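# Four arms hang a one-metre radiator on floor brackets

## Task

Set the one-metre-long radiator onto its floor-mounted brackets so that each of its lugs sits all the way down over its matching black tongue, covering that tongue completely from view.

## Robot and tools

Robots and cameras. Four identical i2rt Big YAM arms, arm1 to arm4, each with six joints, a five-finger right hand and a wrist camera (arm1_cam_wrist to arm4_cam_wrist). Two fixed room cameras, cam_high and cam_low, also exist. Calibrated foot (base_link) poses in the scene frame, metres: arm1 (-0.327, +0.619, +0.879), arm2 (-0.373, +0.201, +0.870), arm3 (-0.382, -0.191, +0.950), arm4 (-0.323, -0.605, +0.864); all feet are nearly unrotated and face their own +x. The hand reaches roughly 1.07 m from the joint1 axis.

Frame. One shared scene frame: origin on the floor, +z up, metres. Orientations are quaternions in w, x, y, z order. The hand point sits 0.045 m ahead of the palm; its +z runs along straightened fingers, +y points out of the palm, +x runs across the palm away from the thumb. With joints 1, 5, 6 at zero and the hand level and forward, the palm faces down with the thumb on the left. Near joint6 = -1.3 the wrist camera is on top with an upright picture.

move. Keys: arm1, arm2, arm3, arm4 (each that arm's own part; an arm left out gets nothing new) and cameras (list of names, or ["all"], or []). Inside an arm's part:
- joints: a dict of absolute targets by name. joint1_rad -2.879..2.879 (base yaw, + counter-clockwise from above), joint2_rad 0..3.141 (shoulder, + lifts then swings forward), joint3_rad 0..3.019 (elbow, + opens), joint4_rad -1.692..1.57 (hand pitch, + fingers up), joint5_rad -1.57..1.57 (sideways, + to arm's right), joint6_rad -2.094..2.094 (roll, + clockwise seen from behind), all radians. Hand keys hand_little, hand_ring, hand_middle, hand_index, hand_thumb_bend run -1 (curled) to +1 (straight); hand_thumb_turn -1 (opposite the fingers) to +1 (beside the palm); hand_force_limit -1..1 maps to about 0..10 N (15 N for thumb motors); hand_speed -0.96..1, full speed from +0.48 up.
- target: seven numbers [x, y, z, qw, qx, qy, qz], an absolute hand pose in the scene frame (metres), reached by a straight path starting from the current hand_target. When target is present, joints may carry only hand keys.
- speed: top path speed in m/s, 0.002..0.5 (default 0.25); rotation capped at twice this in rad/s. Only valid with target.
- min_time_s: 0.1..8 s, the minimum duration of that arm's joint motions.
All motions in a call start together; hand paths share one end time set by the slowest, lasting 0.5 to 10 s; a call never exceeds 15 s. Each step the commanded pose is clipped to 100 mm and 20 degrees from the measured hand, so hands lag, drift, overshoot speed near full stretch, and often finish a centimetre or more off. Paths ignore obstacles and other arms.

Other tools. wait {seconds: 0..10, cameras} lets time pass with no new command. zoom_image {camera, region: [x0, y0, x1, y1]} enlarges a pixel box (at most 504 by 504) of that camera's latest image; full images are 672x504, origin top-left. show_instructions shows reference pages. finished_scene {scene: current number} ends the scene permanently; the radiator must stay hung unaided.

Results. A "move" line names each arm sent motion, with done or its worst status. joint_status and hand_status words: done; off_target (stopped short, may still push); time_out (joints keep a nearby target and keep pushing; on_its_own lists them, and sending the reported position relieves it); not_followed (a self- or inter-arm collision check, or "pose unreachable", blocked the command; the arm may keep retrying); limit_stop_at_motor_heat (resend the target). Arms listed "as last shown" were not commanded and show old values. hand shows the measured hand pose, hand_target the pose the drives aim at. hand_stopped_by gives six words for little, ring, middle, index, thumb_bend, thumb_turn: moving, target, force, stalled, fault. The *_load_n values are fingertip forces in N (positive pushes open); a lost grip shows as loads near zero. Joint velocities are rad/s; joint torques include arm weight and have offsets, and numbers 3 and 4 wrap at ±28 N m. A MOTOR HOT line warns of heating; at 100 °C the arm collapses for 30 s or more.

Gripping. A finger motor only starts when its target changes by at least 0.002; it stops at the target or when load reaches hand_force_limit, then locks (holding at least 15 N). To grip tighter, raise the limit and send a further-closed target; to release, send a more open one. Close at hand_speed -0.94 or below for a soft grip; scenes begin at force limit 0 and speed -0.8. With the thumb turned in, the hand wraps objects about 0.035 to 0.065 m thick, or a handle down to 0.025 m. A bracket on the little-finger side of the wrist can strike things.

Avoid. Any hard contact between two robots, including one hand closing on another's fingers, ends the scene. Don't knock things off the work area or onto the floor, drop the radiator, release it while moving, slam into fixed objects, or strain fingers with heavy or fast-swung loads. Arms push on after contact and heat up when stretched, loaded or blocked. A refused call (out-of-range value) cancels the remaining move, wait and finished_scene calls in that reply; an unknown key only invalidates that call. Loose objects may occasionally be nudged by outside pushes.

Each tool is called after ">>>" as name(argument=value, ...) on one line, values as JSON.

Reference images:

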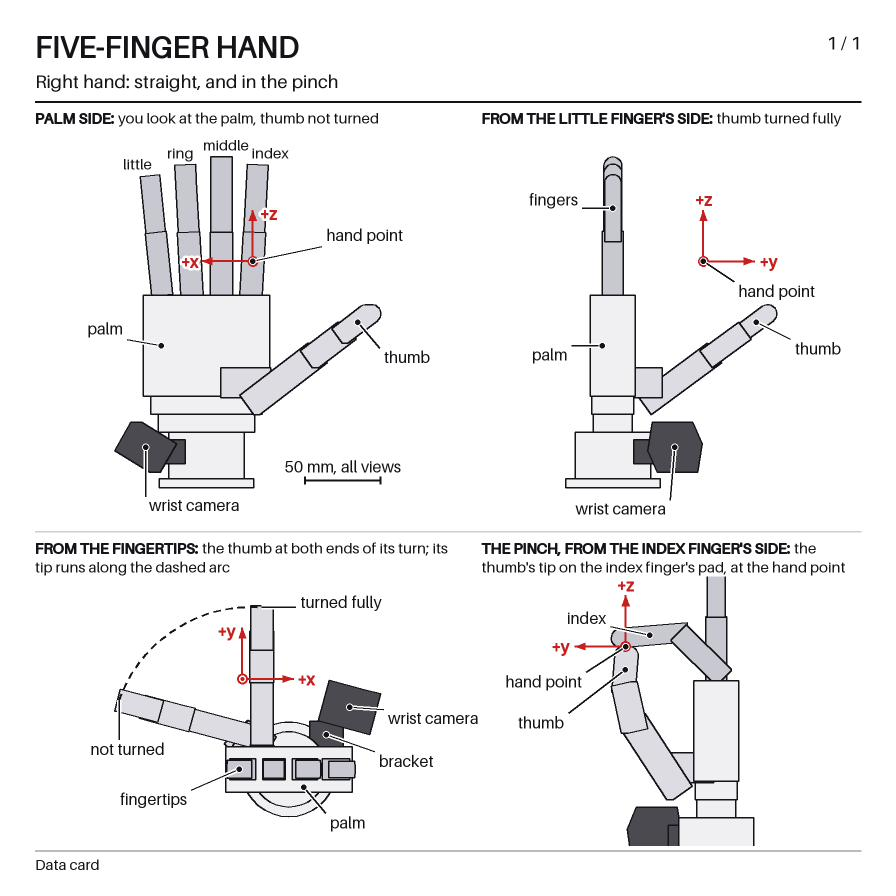

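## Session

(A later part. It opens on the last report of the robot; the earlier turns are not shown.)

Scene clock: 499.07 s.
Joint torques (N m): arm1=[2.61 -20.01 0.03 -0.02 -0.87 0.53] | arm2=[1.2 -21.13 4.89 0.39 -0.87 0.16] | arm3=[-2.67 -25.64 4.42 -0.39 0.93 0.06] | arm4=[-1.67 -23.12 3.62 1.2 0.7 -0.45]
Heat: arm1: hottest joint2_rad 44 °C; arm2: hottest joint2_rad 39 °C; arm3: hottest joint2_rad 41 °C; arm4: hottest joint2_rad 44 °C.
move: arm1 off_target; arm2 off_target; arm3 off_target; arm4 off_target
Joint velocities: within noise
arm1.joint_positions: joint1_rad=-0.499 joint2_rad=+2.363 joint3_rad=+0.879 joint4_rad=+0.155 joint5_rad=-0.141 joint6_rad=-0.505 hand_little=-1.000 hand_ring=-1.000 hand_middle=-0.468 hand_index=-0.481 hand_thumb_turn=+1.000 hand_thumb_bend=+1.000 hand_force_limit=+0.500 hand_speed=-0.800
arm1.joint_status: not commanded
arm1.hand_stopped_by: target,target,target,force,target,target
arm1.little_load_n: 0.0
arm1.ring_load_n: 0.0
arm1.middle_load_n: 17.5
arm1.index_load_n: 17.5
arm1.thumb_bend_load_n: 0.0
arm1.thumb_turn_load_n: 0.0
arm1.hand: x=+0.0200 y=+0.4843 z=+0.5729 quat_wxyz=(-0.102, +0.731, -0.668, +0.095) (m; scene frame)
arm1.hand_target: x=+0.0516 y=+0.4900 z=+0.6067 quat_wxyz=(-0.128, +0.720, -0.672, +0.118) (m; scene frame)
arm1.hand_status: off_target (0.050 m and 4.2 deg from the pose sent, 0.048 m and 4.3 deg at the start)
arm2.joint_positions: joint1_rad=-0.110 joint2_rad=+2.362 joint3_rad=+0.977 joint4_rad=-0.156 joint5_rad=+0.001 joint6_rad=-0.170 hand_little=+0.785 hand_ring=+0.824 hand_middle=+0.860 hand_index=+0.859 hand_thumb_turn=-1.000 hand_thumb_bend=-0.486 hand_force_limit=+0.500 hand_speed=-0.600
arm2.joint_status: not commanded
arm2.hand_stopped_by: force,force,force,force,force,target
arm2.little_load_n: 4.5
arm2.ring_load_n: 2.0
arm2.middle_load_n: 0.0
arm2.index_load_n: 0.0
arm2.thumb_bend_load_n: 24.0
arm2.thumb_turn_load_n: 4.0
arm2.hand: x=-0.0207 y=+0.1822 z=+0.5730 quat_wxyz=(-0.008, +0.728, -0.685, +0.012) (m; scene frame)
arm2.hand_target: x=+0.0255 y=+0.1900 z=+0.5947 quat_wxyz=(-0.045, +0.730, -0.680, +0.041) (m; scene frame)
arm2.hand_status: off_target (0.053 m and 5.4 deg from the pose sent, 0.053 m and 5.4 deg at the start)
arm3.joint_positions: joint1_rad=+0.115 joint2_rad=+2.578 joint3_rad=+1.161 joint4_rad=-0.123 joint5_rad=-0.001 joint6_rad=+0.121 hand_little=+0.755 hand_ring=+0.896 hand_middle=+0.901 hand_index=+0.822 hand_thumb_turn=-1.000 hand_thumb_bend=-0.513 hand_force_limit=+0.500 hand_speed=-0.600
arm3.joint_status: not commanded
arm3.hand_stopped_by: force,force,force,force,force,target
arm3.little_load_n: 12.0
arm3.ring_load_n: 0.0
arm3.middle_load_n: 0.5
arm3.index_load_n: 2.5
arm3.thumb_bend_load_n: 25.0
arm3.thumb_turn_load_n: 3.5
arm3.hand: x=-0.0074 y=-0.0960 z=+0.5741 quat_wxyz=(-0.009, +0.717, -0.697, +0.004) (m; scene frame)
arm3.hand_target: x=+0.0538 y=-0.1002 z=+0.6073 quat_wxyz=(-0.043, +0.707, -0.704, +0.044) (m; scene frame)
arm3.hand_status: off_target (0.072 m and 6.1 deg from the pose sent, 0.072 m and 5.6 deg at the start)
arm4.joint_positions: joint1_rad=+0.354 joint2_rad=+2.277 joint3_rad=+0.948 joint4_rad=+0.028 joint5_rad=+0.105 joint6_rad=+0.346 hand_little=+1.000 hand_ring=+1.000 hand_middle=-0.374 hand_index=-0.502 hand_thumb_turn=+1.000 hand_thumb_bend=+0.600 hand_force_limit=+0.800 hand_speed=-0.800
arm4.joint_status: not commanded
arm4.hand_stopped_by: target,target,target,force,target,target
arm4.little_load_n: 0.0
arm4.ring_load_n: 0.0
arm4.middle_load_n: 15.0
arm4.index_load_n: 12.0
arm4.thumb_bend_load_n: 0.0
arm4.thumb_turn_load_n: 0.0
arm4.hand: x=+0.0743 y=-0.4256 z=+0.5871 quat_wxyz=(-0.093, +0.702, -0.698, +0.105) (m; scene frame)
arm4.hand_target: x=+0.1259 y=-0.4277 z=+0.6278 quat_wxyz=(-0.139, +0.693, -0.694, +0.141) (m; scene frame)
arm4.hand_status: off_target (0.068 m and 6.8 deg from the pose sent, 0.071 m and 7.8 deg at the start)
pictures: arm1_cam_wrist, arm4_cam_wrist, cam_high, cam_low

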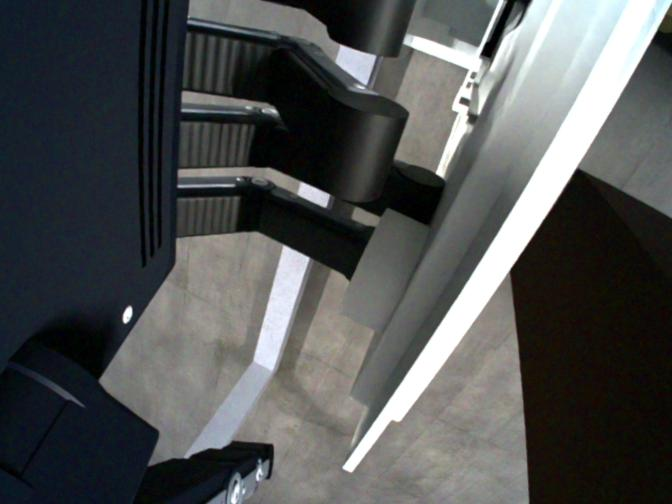

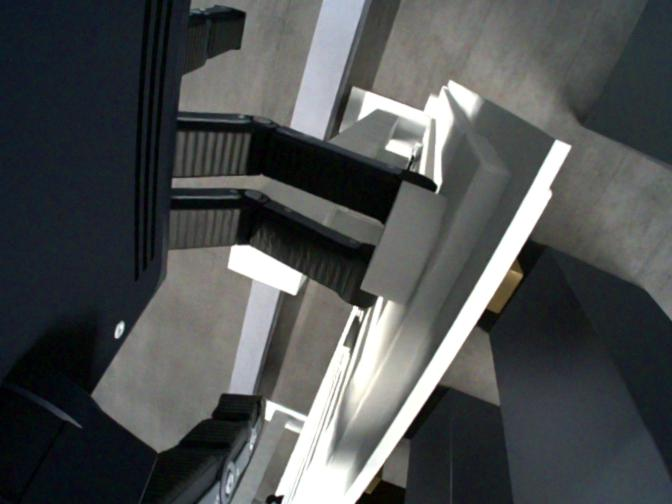

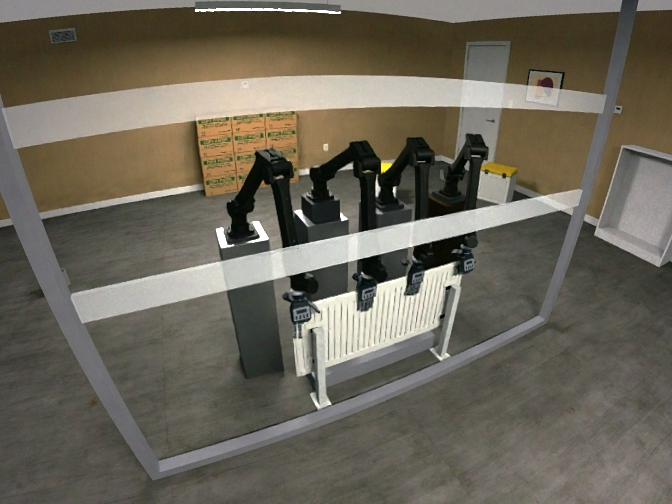

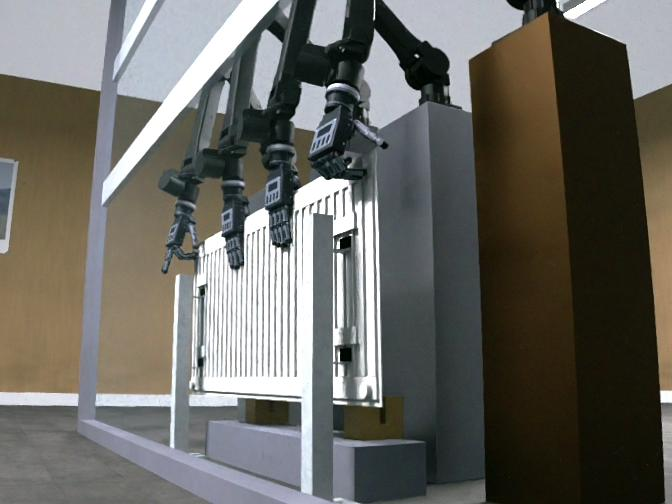

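>>> move(arm1={"target": [0.052, 0.490, 0.610, -0.1268, 0.7190, -0.6730, 0.1187], "speed": 0.025}, arm2={"target": [0.0245, 0.190, 0.594, -0.0638, 0.7286, -0.6793, 0.0594], "speed": 0.025}, arm3={"target": [0.058, -0.100, 0.607, -0.0649, 0.7060, -0.7022, 0.0645], "speed": 0.025}, arm4={"target": [0.132, -0.427, 0.629, -0.1400, 0.6931, -0.6931, 0.1400], "speed": 0.025}, cameras=["cam_low", "cam_high", "arm4_cam_wrist", "arm1_cam_wrist"])

>>> zoom_image(camera="cam_low", region=[310, 190, 390, 290])

>>> zoom_image(camera="cam_low", region=[190, 260, 230, 310])

>>> zoom_image(camera="cam_low", region=[310, 290, 390, 390])

>>> zoom_image(camera="cam_low", region=[190, 325, 230, 375])

>>> zoom_image(camera="arm1_cam_wrist", region=[430, 0, 530, 120])

Scene clock: 502.07 s.
Joint torques (N m): arm1=[2.32 -20.19 -0.14 -0.17 -1 0.53] | arm2=[0.85 -22.01 2.73 1.37 -1.13 -0.02] | arm3=[-2.43 -26.52 2.17 1.42 1.18 -0.01] | arm4=[-1.79 -23.65 4.51 0.76 0.67 -0.49]
Heat: arm1: hottest joint2_rad 44 °C; arm2: hottest joint2_rad 39 °C; arm3: hottest joint2_rad 41 °C; arm4: hottest joint2_rad 44 °C.
move: arm1 off_target; arm2 off_target; arm3 off_target; arm4 off_target
Joint velocities: within noise
arm1.joint_positions: joint1_rad=-0.499 joint2_rad=+2.370 joint3_rad=+0.879 joint4_rad=+0.161 joint5_rad=-0.137 joint6_rad=-0.505 hand_little=-1.000 hand_ring=-1.000 hand_middle=-0.468 hand_index=-0.481 hand_thumb_turn=+1.000 hand_thumb_bend=+1.000 hand_force_limit=+0.500 hand_speed=-0.800
arm1.joint_status: not commanded
arm1.hand_stopped_by: target,target,target,force,target,target
arm1.little_load_n: 0.0
arm1.ring_load_n: 0.0
arm1.middle_load_n: 19.5
arm1.index_load_n: 18.5
arm1.thumb_bend_load_n: 0.0
arm1.thumb_turn_load_n: 0.0
arm1.hand: x=+0.0184 y=+0.4842 z=+0.5704 quat_wxyz=(-0.100, +0.731, -0.668, +0.095) (m; scene frame)
arm1.hand_target: x=+0.0505 y=+0.4899 z=+0.6062 quat_wxyz=(-0.128, +0.720, -0.672, +0.118) (m; scene frame)
arm1.hand_status: off_target (0.052 m and 4.3 deg from the pose sent, 0.049 m and 4.2 deg at the start)
arm2.joint_positions: joint1_rad=-0.112 joint2_rad=+2.363 joint3_rad=+0.952 joint4_rad=-0.098 joint5_rad=+0.000 joint6_rad=-0.155 hand_little=+0.784 hand_ring=+0.824 hand_middle=+0.860 hand_index=+0.859 hand_thumb_turn=-1.000 hand_thumb_bend=-0.486 hand_force_limit=+0.500 hand_speed=-0.600
arm2.joint_status: not commanded
arm2.hand_stopped_by: force,force,force,force,force,target
arm2.little_load_n: 0.0
arm2.ring_load_n: 0.0
arm2.middle_load_n: 0.0
arm2.index_load_n: 0.0
arm2.thumb_bend_load_n: 27.0
arm2.thumb_turn_load_n: 3.0
arm2.hand: x=-0.0213 y=+0.1829 z=+0.5694 quat_wxyz=(-0.018, +0.722, -0.691, +0.025) (m; scene frame)
arm2.hand_target: x=+0.0231 y=+0.1900 z=+0.5941 quat_wxyz=(-0.064, +0.729, -0.679, +0.059) (m; scene frame)
arm2.hand_status: off_target (0.052 m and 6.7 deg from the pose sent, 0.050 m and 8.4 deg at the start)
arm3.joint_positions: joint1_rad=+0.115 joint2_rad=+2.579 joint3_rad=+1.141 joint4_rad=-0.070 joint5_rad=+0.002 joint6_rad=+0.129 hand_little=+0.755 hand_ring=+0.896 hand_middle=+0.901 hand_index=+0.821 hand_thumb_turn=-1.000 hand_thumb_bend=-0.513 hand_force_limit=+0.500 hand_speed=-0.600
arm3.joint_status: not commanded
arm3.hand_stopped_by: force,force,force,force,force,target
arm3.little_load_n: 7.0
arm3.ring_load_n: 0.0
arm3.middle_load_n: 0.0
arm3.index_load_n: 0.0
arm3.thumb_bend_load_n: 26.0
arm3.thumb_turn_load_n: 3.0
arm3.hand: x=-0.0065 y=-0.0958 z=+0.5711 quat_wxyz=(-0.021, +0.714, -0.700, +0.014) (m; scene frame)
arm3.hand_target: x=+0.0556 y=-0.1000 z=+0.6069 quat_wxyz=(-0.064, +0.706, -0.703, +0.065) (m; scene frame)
arm3.hand_status: off_target (0.074 m and 7.7 deg from the pose sent, 0.073 m and 9.6 deg at the start)
arm4.joint_positions: joint1_rad=+0.354 joint2_rad=+2.280 joint3_rad=+0.946 joint4_rad=+0.031 joint5_rad=+0.104 joint6_rad=+0.346 hand_little=+1.000 hand_ring=+1.000 hand_middle=-0.374 hand_index=-0.502 hand_thumb_turn=+1.000 hand_thumb_bend=+0.600 hand_force_limit=+0.800 hand_speed=-0.800
arm4.joint_status: not commanded
arm4.hand_stopped_by: target,target,target,force,target,target
arm4.little_load_n: 0.0
arm4.ring_load_n: 0.0
arm4.middle_load_n: 16.0
arm4.index_load_n: 13.0
arm4.thumb_bend_load_n: 0.0
arm4.thumb_turn_load_n: 0.0
arm4.hand: x=+0.0732 y=-0.4260 z=+0.5858 quat_wxyz=(-0.093, +0.702, -0.698, +0.104) (m; scene frame)
arm4.hand_target: x=+0.1297 y=-0.4279 z=+0.6281 quat_wxyz=(-0.139, +0.693, -0.694, +0.142) (m; scene frame)
arm4.hand_status: off_target (0.073 m and 6.9 deg from the pose sent, 0.071 m and 6.8 deg at the start)
pictures: arm1_cam_wrist, arm4_cam_wrist, cam_high, cam_low

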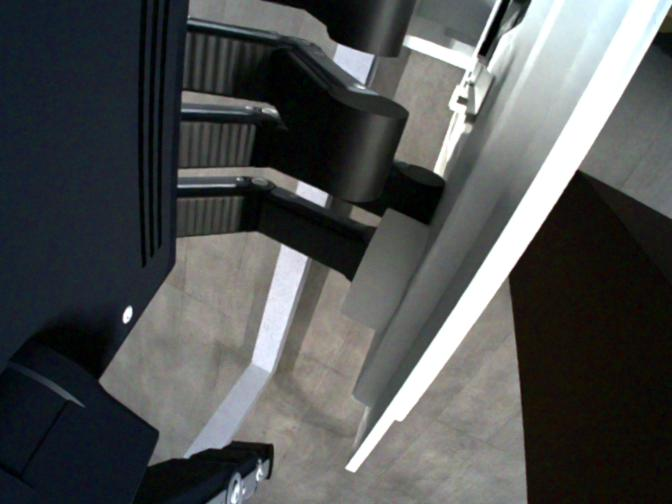

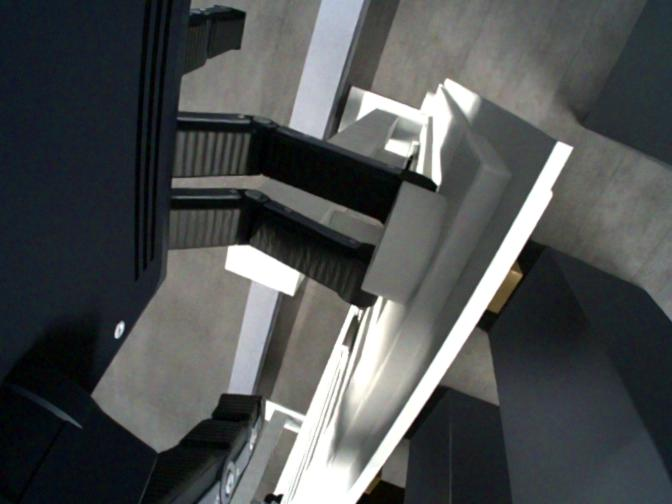

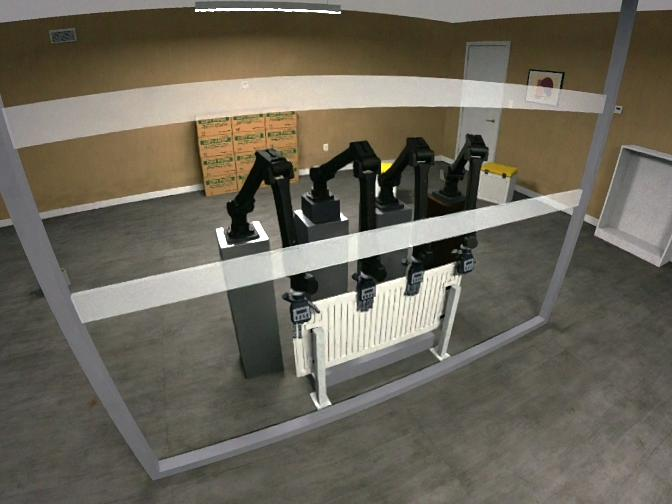

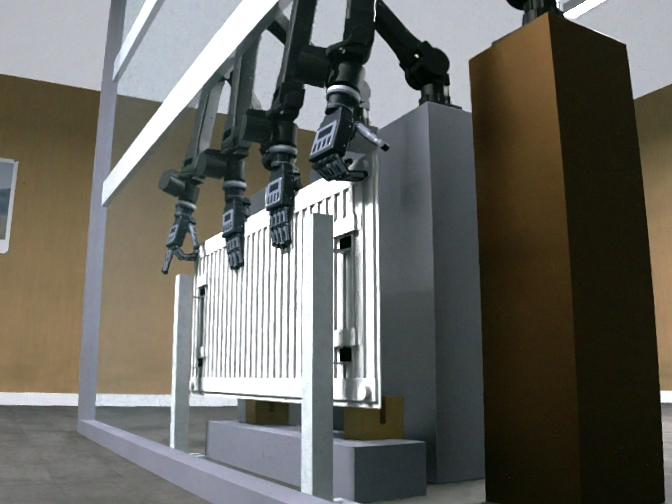

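Scaled by 5.040 from the camera's 672x504 image, which has a finer 960x720 frame.

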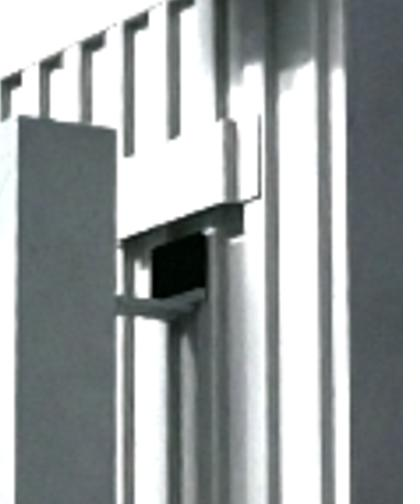

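Scaled by 10.080 from the camera's 672x504 image, which has a finer 960x720 frame.

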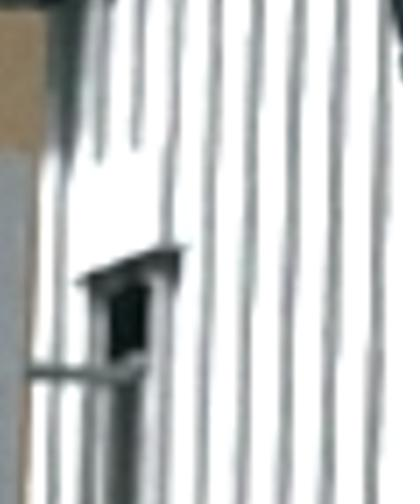

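Scaled by 5.040 from the camera's 672x504 image, which has a finer 960x720 frame.

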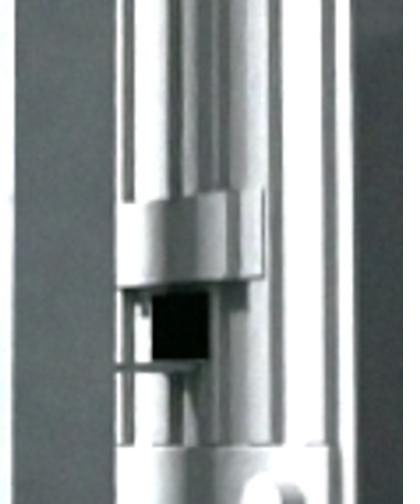

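Scaled by 10.080 from the camera's 672x504 image, which has a finer 960x720 frame.

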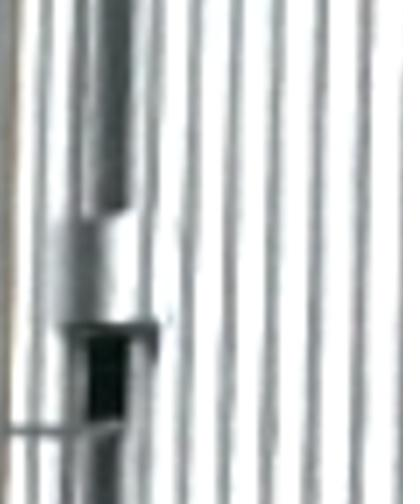

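Scaled by 4.200 from the camera's 672x504 image, which has a finer 960x720 frame.

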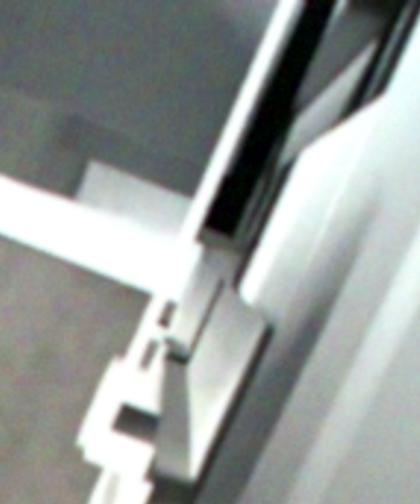

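>>> zoom_image(camera="arm4_cam_wrist", region=[160, 60, 460, 360])

>>> zoom_image(camera="cam_high", region=[280, 270, 350, 340])

Scaled by 1.680 from the camera's 672x504 image, which has a finer 960x720 frame.

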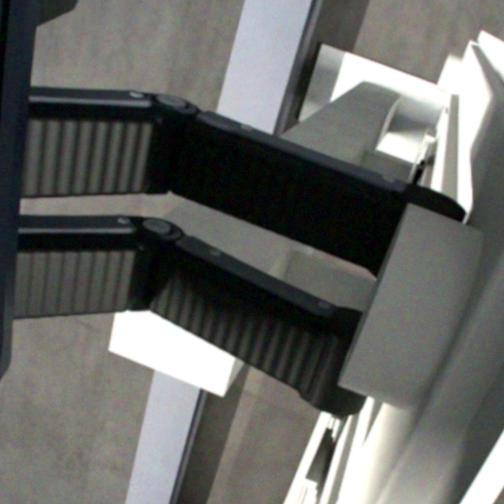

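Scaled by 7.200 from the camera's 672x504 image, which has a finer 960x720 frame.

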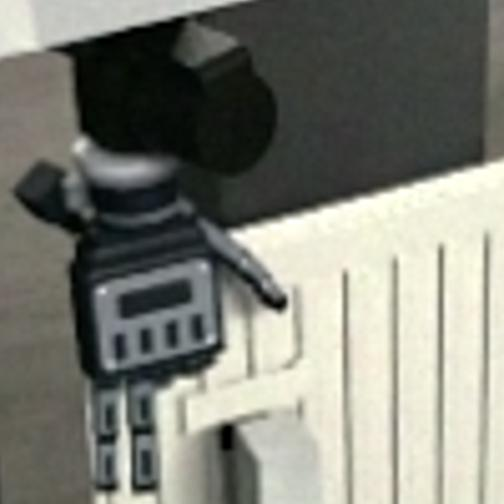

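>>> zoom_image(camera="arm4_cam_wrist", region=[390, 110, 450, 190])

>>> zoom_image(camera="cam_low", region=[150, 220, 270, 400])

Scaled by 6.300 from the camera's 672x504 image, which has a finer 960x720 frame.

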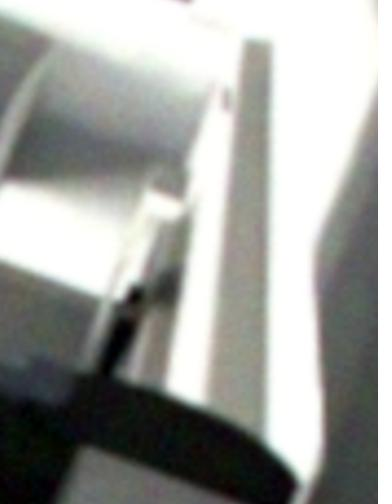

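Scaled by 2.800 from the camera's 672x504 image, which has a finer 960x720 frame.

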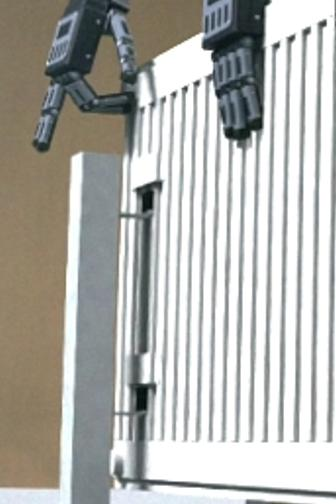

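>>> move(arm1={"target": [0.051, 0.489, 0.600, -0.1268, 0.7190, -0.6730, 0.1187], "speed": 0.025}, arm2={"target": [0.0230, 0.189, 0.584, -0.0606, 0.7289, -0.6796, 0.0565], "speed": 0.025}, arm3={"target": [0.053, -0.101, 0.598, -0.0606, 0.7064, -0.7026, 0.0602], "speed": 0.025}, arm4={"target": [0.127, -0.428, 0.621, -0.1400, 0.6931, -0.6931, 0.1400], "speed": 0.025}, cameras=["cam_low", "cam_high", "arm4_cam_wrist", "arm1_cam_wrist"])

>>> zoom_image(camera="cam_low", region=[310, 190, 390, 290])

>>> zoom_image(camera="cam_low", region=[150, 220, 270, 400])

>>> zoom_image(camera="cam_low", region=[310, 290, 390, 390])

>>> zoom_image(camera="arm1_cam_wrist", region=[430, 0, 530, 120])

Scene clock: 511.87 s.
Joint torques (N m): arm1=[1.96 -19.72 0.06 0.1 -1.15 0.54] | arm2=[1.03 -20.89 3.56 1.2 -1.09 -0.04] | arm3=[-2.55 -25.64 2.77 0.84 1.08 -0.05] | arm4=[-1.14 -22.36 3.58 1.28 0.75 -0.52]
Heat: arm1: hottest joint2_rad 44 °C; arm2: hottest joint2_rad 39 °C; arm3: hottest joint2_rad 41 °C; arm4: hottest joint2_rad 45 °C.
move: arm1 off_target; arm2 off_target; arm3 off_target; arm4 off_target
Joint velocities: within noise
arm1.joint_positions: joint1_rad=-0.499 joint2_rad=+2.388 joint3_rad=+0.882 joint4_rad=+0.172 joint5_rad=-0.134 joint6_rad=-0.510 hand_little=-1.000 hand_ring=-1.000 hand_middle=-0.468 hand_index=-0.481 hand_thumb_turn=+1.000 hand_thumb_bend=+1.000 hand_force_limit=+0.500 hand_speed=-0.800
arm1.joint_status: not commanded
arm1.hand_stopped_by: target,target,target,force,target,target
arm1.little_load_n: 0.0
arm1.ring_load_n: 0.0
arm1.middle_load_n: 18.0
arm1.index_load_n: 16.5
arm1.thumb_bend_load_n: 0.0
arm1.thumb_turn_load_n: 0.0
arm1.hand: x=+0.0163 y=+0.4842 z=+0.5643 quat_wxyz=(-0.098, +0.733, -0.667, +0.095) (m; scene frame)
arm1.hand_target: x=+0.0495 y=+0.4890 z=+0.5971 quat_wxyz=(-0.128, +0.720, -0.672, +0.118) (m; scene frame)
arm1.hand_status: off_target (0.050 m and 4.6 deg from the pose sent, 0.044 m and 4.3 deg at the start)
arm2.joint_positions: joint1_rad=-0.113 joint2_rad=+2.377 joint3_rad=+0.952 joint4_rad=-0.082 joint5_rad=+0.000 joint6_rad=-0.155 hand_little=+0.784 hand_ring=+0.824 hand_middle=+0.860 hand_index=+0.859 hand_thumb_turn=-1.000 hand_thumb_bend=-0.486 hand_force_limit=+0.500 hand_speed=-0.600
arm2.joint_status: not commanded
arm2.hand_stopped_by: force,force,force,force,force,target
arm2.little_load_n: 0.5
arm2.ring_load_n: 0.0
arm2.middle_load_n: 0.0
arm2.index_load_n: 0.0
arm2.thumb_bend_load_n: 27.0
arm2.thumb_turn_load_n: 2.5
arm2.hand: x=-0.0231 y=+0.1827 z=+0.5641 quat_wxyz=(-0.019, +0.722, -0.691, +0.025) (m; scene frame)
arm2.hand_target: x=+0.0217 y=+0.1889 z=+0.5847 quat_wxyz=(-0.060, +0.729, -0.679, +0.056) (m; scene frame)
arm2.hand_status: off_target (0.051 m and 6.2 deg from the pose sent, 0.047 m and 6.3 deg at the start)
arm3.joint_positions: joint1_rad=+0.115 joint2_rad=+2.591 joint3_rad=+1.141 joint4_rad=-0.054 joint5_rad=+0.002 joint6_rad=+0.131 hand_little=+0.755 hand_ring=+0.896 hand_middle=+0.901 hand_index=+0.821 hand_thumb_turn=-1.000 hand_thumb_bend=-0.513 hand_force_limit=+0.500 hand_speed=-0.600
arm3.joint_status: not commanded
arm3.hand_stopped_by: force,force,force,force,force,target
arm3.little_load_n: 7.5
arm3.ring_load_n: 0.0
arm3.middle_load_n: 0.0
arm3.index_load_n: 0.0
arm3.thumb_bend_load_n: 26.5
arm3.thumb_turn_load_n: 3.0
arm3.hand: x=-0.0085 y=-0.0961 z=+0.5658 quat_wxyz=(-0.022, +0.713, -0.701, +0.016) (m; scene frame)
arm3.hand_target: x=+0.0508 y=-0.1010 z=+0.5981 quat_wxyz=(-0.060, +0.706, -0.703, +0.061) (m; scene frame)
arm3.hand_status: off_target (0.070 m and 6.8 deg from the pose sent, 0.065 m and 7.0 deg at the start)
arm4.joint_positions: joint1_rad=+0.354 joint2_rad=+2.292 joint3_rad=+0.946 joint4_rad=+0.048 joint5_rad=+0.103 joint6_rad=+0.346 hand_little=+1.000 hand_ring=+1.000 hand_middle=-0.374 hand_index=-0.502 hand_thumb_turn=+1.000 hand_thumb_bend=+0.600 hand_force_limit=+0.800 hand_speed=-0.800
arm4.joint_status: not commanded
arm4.hand_stopped_by: target,target,target,force,target,target
arm4.little_load_n: 0.0
arm4.ring_load_n: 0.0
arm4.middle_load_n: 14.5
arm4.index_load_n: 12.0
arm4.thumb_bend_load_n: 0.0
arm4.thumb_turn_load_n: -0.5
arm4.hand: x=+0.0727 y=-0.4260 z=+0.5812 quat_wxyz=(-0.095, +0.702, -0.698, +0.105) (m; scene frame)
arm4.hand_target: x=+0.1251 y=-0.4287 z=+0.6202 quat_wxyz=(-0.139, +0.693, -0.694, +0.142) (m; scene frame)
arm4.hand_status: off_target (0.067 m and 6.7 deg from the pose sent, 0.064 m and 6.9 deg at the start)
pictures: arm1_cam_wrist, arm4_cam_wrist, cam_high, cam_low

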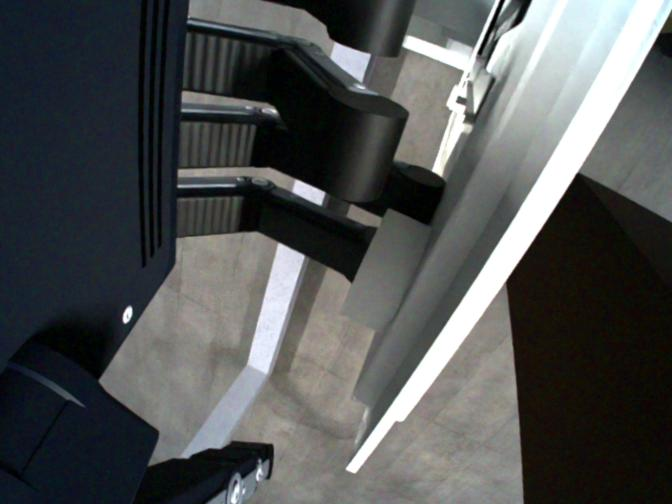

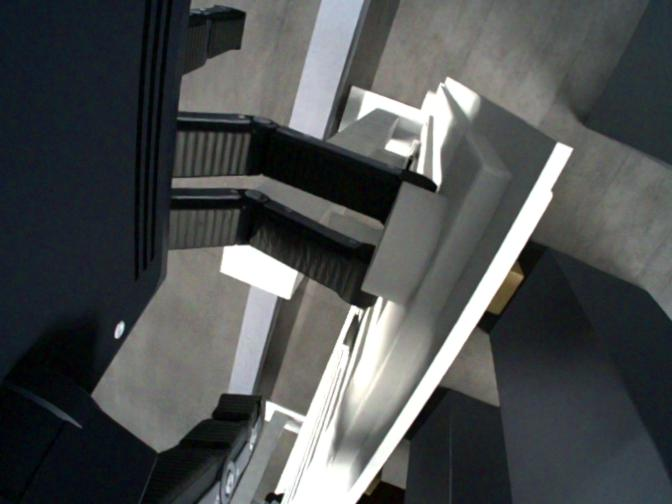

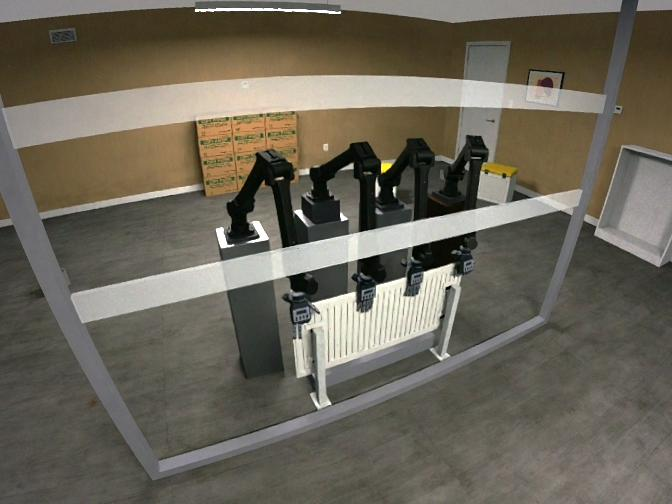

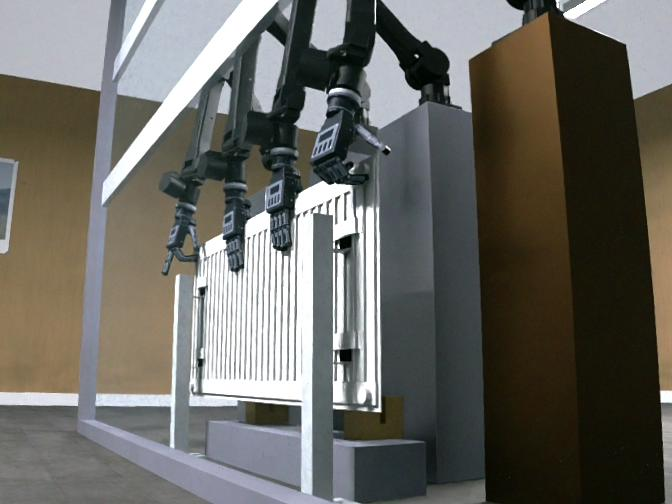

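Scaled by 5.040 from the camera's 672x504 image, which has a finer 960x720 frame.

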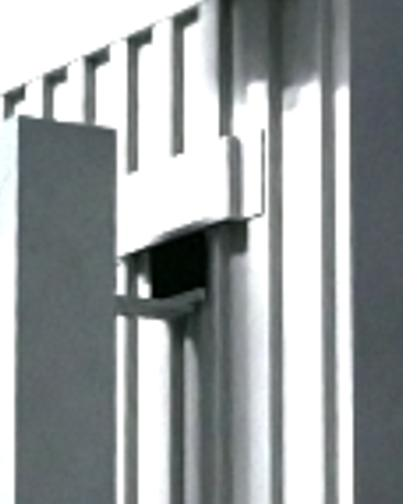

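Scaled by 2.800 from the camera's 672x504 image, which has a finer 960x720 frame.

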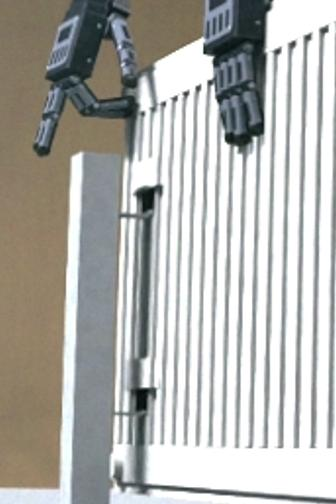

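Scaled by 5.040 from the camera's 672x504 image, which has a finer 960x720 frame.

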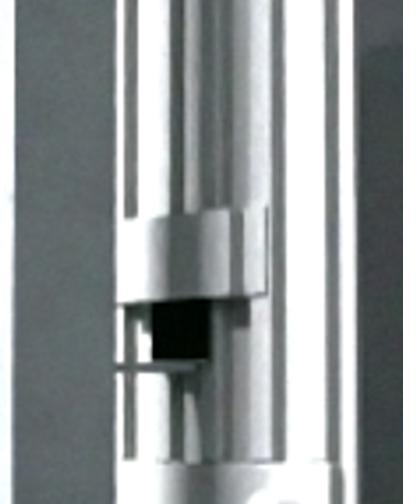

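Scaled by 4.200 from the camera's 672x504 image, which has a finer 960x720 frame.

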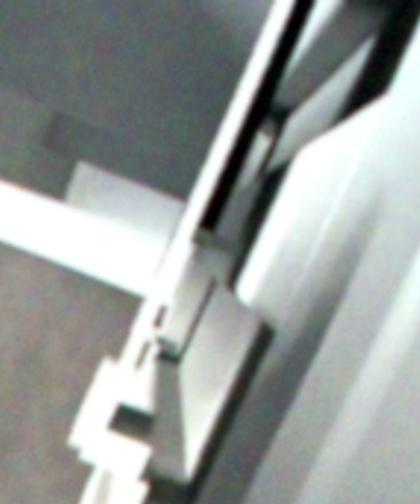

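>>> zoom_image(camera="cam_low", region=[190, 260, 230, 310])

>>> zoom_image(camera="cam_low", region=[190, 325, 230, 375])

Scaled by 10.080 from the camera's 672x504 image, which has a finer 960x720 frame.

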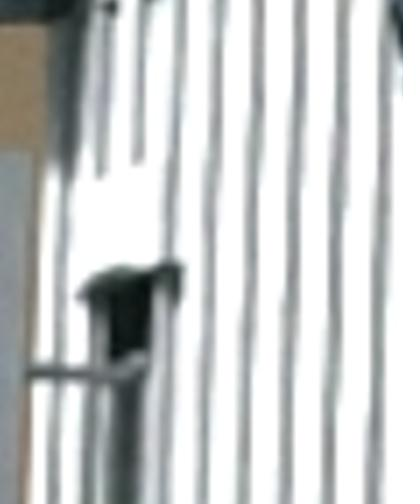

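Scaled by 10.080 from the camera's 672x504 image, which has a finer 960x720 frame.

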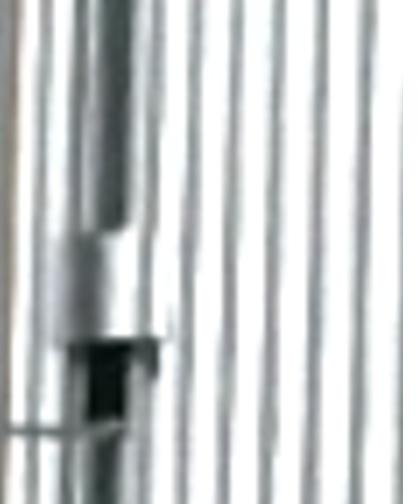

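>>> move(arm1={"target": [0.054, 0.489, 0.592, -0.1268, 0.7190, -0.6730, 0.1187], "speed": 0.025}, arm2={"target": [0.0260, 0.189, 0.576, -0.0606, 0.7289, -0.6796, 0.0565], "speed": 0.025}, arm3={"target": [0.056, -0.101, 0.590, -0.0606, 0.7064, -0.7026, 0.0602], "speed": 0.025}, arm4={"target": [0.130, -0.428, 0.613, -0.1400, 0.6931, -0.6931, 0.1400], "speed": 0.025}, cameras=["cam_low", "cam_high", "arm4_cam_wrist", "arm1_cam_wrist"])

>>> zoom_image(camera="cam_low", region=[310, 190, 390, 290])

>>> zoom_image(camera="cam_low", region=[310, 290, 390, 390])

>>> zoom_image(camera="cam_low", region=[190, 260, 230, 310])

>>> zoom_image(camera="cam_low", region=[190, 325, 230, 375])

>>> zoom_image(camera="arm1_cam_wrist", region=[430, 0, 530, 120])

Scene clock: 514.20 s.
Joint torques (N m): arm1=[2.2 -20.19 -0.02 0.12 -1.1 0.59] | arm2=[1.26 -20.95 3.77 1.02 -1.08 -0.03] | arm3=[-2.67 -25.7 3.12 0.68 0.95 -0.07] | arm4=[-1.2 -23.18 4.4 0.92 0.68 -0.44]
Heat: arm1: hottest joint2_rad 43 °C; arm2: hottest joint2_rad 39 °C; arm3: hottest joint2_rad 42 °C; arm4: hottest joint2_rad 45 °C.
move: arm1 off_target; arm2 off_target; arm3 off_target; arm4 off_target
Joint velocities: within noise
arm1.joint_positions: joint1_rad=-0.499 joint2_rad=+2.416 joint3_rad=+0.900 joint4_rad=+0.182 joint5_rad=-0.135 joint6_rad=-0.512 hand_little=-1.000 hand_ring=-1.000 hand_middle=-0.468 hand_index=-0.481 hand_thumb_turn=+1.000 hand_thumb_bend=+1.000 hand_force_limit=+0.500 hand_speed=-0.800
arm1.joint_status: not commanded
arm1.hand_stopped_by: target,target,target,force,target,target
arm1.little_load_n: 0.0
arm1.ring_load_n: 0.0
arm1.middle_load_n: 18.0
arm1.index_load_n: 16.5
arm1.thumb_bend_load_n: 0.0
arm1.thumb_turn_load_n: 0.0
arm1.hand: x=+0.0177 y=+0.4835 z=+0.5549 quat_wxyz=(-0.099, +0.733, -0.666, +0.095) (m; scene frame)
arm1.hand_target: x=+0.0524 y=+0.4889 z=+0.5889 quat_wxyz=(-0.128, +0.720, -0.672, +0.118) (m; scene frame)
arm1.hand_status: off_target (0.052 m and 4.6 deg from the pose sent, 0.047 m and 4.6 deg at the start)
arm2.joint_positions: joint1_rad=-0.114 joint2_rad=+2.402 joint3_rad=+0.966 joint4_rad=-0.072 joint5_rad=+0.001 joint6_rad=-0.155 hand_little=+0.784 hand_ring=+0.824 hand_middle=+0.860 hand_index=+0.859 hand_thumb_turn=-1.000 hand_thumb_bend=-0.486 hand_force_limit=+0.500 hand_speed=-0.600
arm2.joint_status: not commanded
arm2.hand_stopped_by: force,force,force,force,force,target
arm2.little_load_n: 2.0
arm2.ring_load_n: 0.0
arm2.middle_load_n: 0.0
arm2.index_load_n: 0.0
arm2.thumb_bend_load_n: 26.5
arm2.thumb_turn_load_n: 2.5
arm2.hand: x=-0.0222 y=+0.1821 z=+0.5555 quat_wxyz=(-0.018, +0.722, -0.692, +0.025) (m; scene frame)
arm2.hand_target: x=+0.0247 y=+0.1889 z=+0.5768 quat_wxyz=(-0.061, +0.729, -0.679, +0.057) (m; scene frame)
arm2.hand_status: off_target (0.053 m and 6.2 deg from the pose sent, 0.051 m and 6.2 deg at the start)
arm3.joint_positions: joint1_rad=+0.115 joint2_rad=+2.614 joint3_rad=+1.156 joint4_rad=-0.048 joint5_rad=+0.005 joint6_rad=+0.131 hand_little=+0.755 hand_ring=+0.896 hand_middle=+0.901 hand_index=+0.821 hand_thumb_turn=-1.000 hand_thumb_bend=-0.513 hand_force_limit=+0.500 hand_speed=-0.600
arm3.joint_status: not commanded
arm3.hand_stopped_by: force,force,force,force,force,target
arm3.little_load_n: 8.0
arm3.ring_load_n: 0.0
arm3.middle_load_n: 0.0
arm3.index_load_n: 0.0
arm3.thumb_bend_load_n: 26.0
arm3.thumb_turn_load_n: 3.0
arm3.hand: x=-0.0083 y=-0.0966 z=+0.5575 quat_wxyz=(-0.021, +0.713, -0.701, +0.016) (m; scene frame)
arm3.hand_target: x=+0.0537 y=-0.1011 z=+0.5901 quat_wxyz=(-0.060, +0.706, -0.703, +0.061) (m; scene frame)
arm3.hand_status: off_target (0.072 m and 6.8 deg from the pose sent, 0.069 m and 6.8 deg at the start)
arm4.joint_positions: joint1_rad=+0.354 joint2_rad=+2.313 joint3_rad=+0.950 joint4_rad=+0.067 joint5_rad=+0.104 joint6_rad=+0.346 hand_little=+1.000 hand_ring=+1.000 hand_middle=-0.374 hand_index=-0.502 hand_thumb_turn=+1.000 hand_thumb_bend=+0.600 hand_force_limit=+0.800 hand_speed=-0.800
arm4.joint_status: not commanded
arm4.hand_stopped_by: target,target,target,force,target,target
arm4.little_load_n: 0.0
arm4.ring_load_n: 0.0
arm4.middle_load_n: 15.0
arm4.index_load_n: 13.0
arm4.thumb_bend_load_n: 0.0
arm4.thumb_turn_load_n: 0.0
arm4.hand: x=+0.0715 y=-0.4267 z=+0.5735 quat_wxyz=(-0.095, +0.702, -0.698, +0.105) (m; scene frame)
arm4.hand_target: x=+0.1279 y=-0.4289 z=+0.6126 quat_wxyz=(-0.139, +0.692, -0.694, +0.142) (m; scene frame)
arm4.hand_status: off_target (0.071 m and 6.6 deg from the pose sent, 0.066 m and 6.7 deg at the start)
pictures: arm1_cam_wrist, arm4_cam_wrist, cam_high, cam_low

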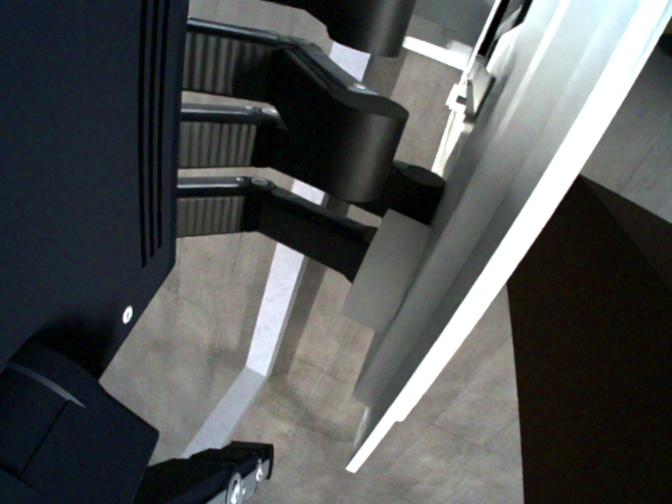

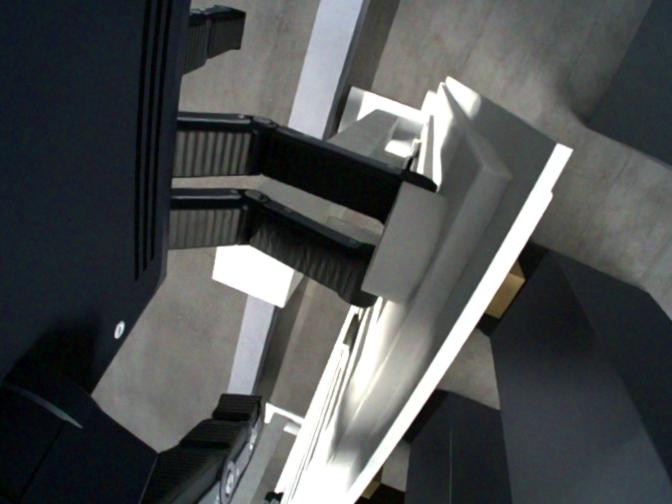

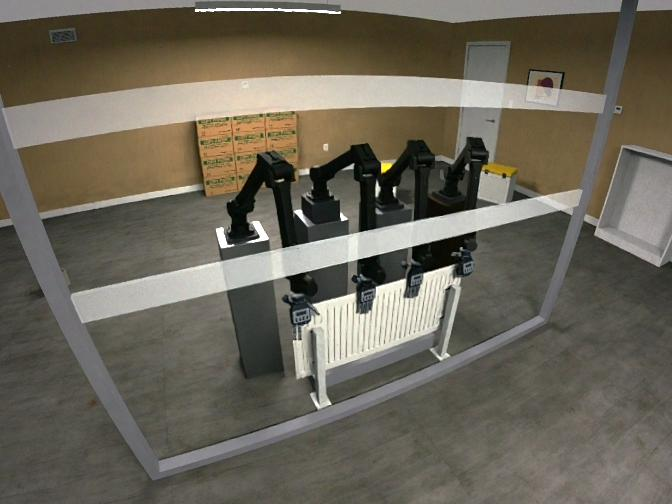

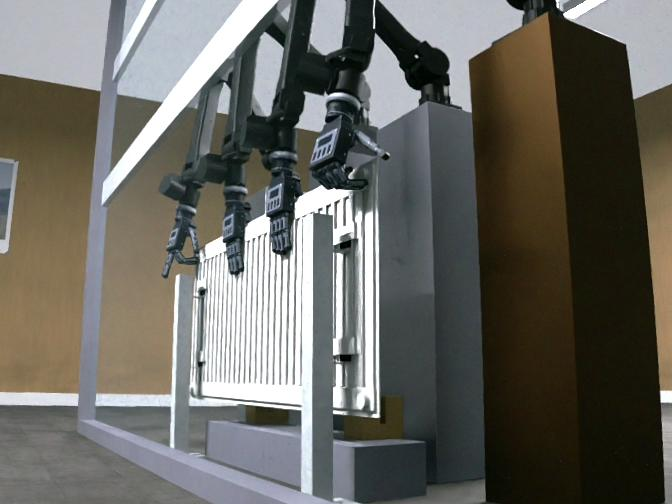

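Scaled by 5.040 from the camera's 672x504 image, which has a finer 960x720 frame.

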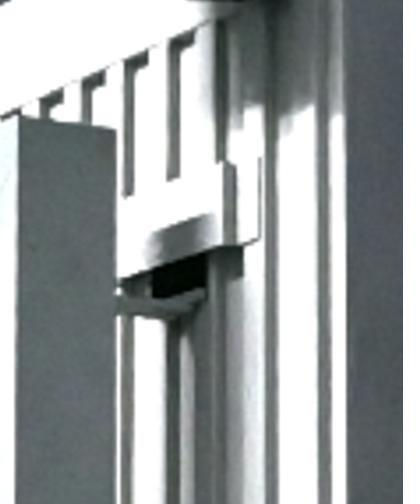

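Scaled by 5.040 from the camera's 672x504 image, which has a finer 960x720 frame.

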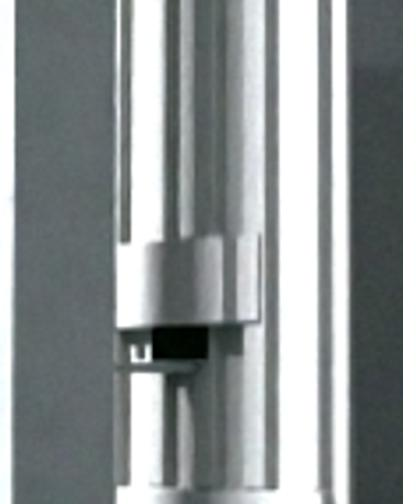

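Scaled by 10.080 from the camera's 672x504 image, which has a finer 960x720 frame.

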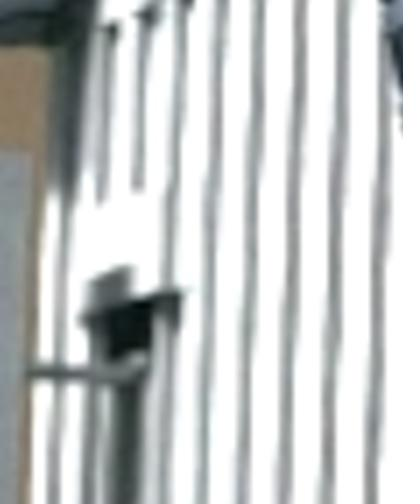

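Scaled by 10.080 from the camera's 672x504 image, which has a finer 960x720 frame.

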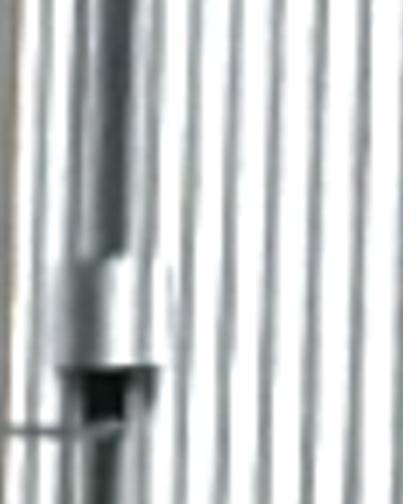

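Scaled by 4.200 from the camera's 672x504 image, which has a finer 960x720 frame.

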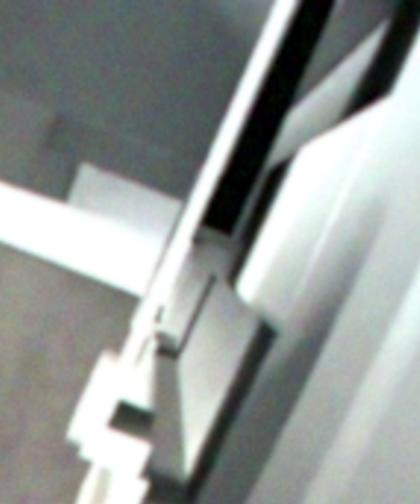

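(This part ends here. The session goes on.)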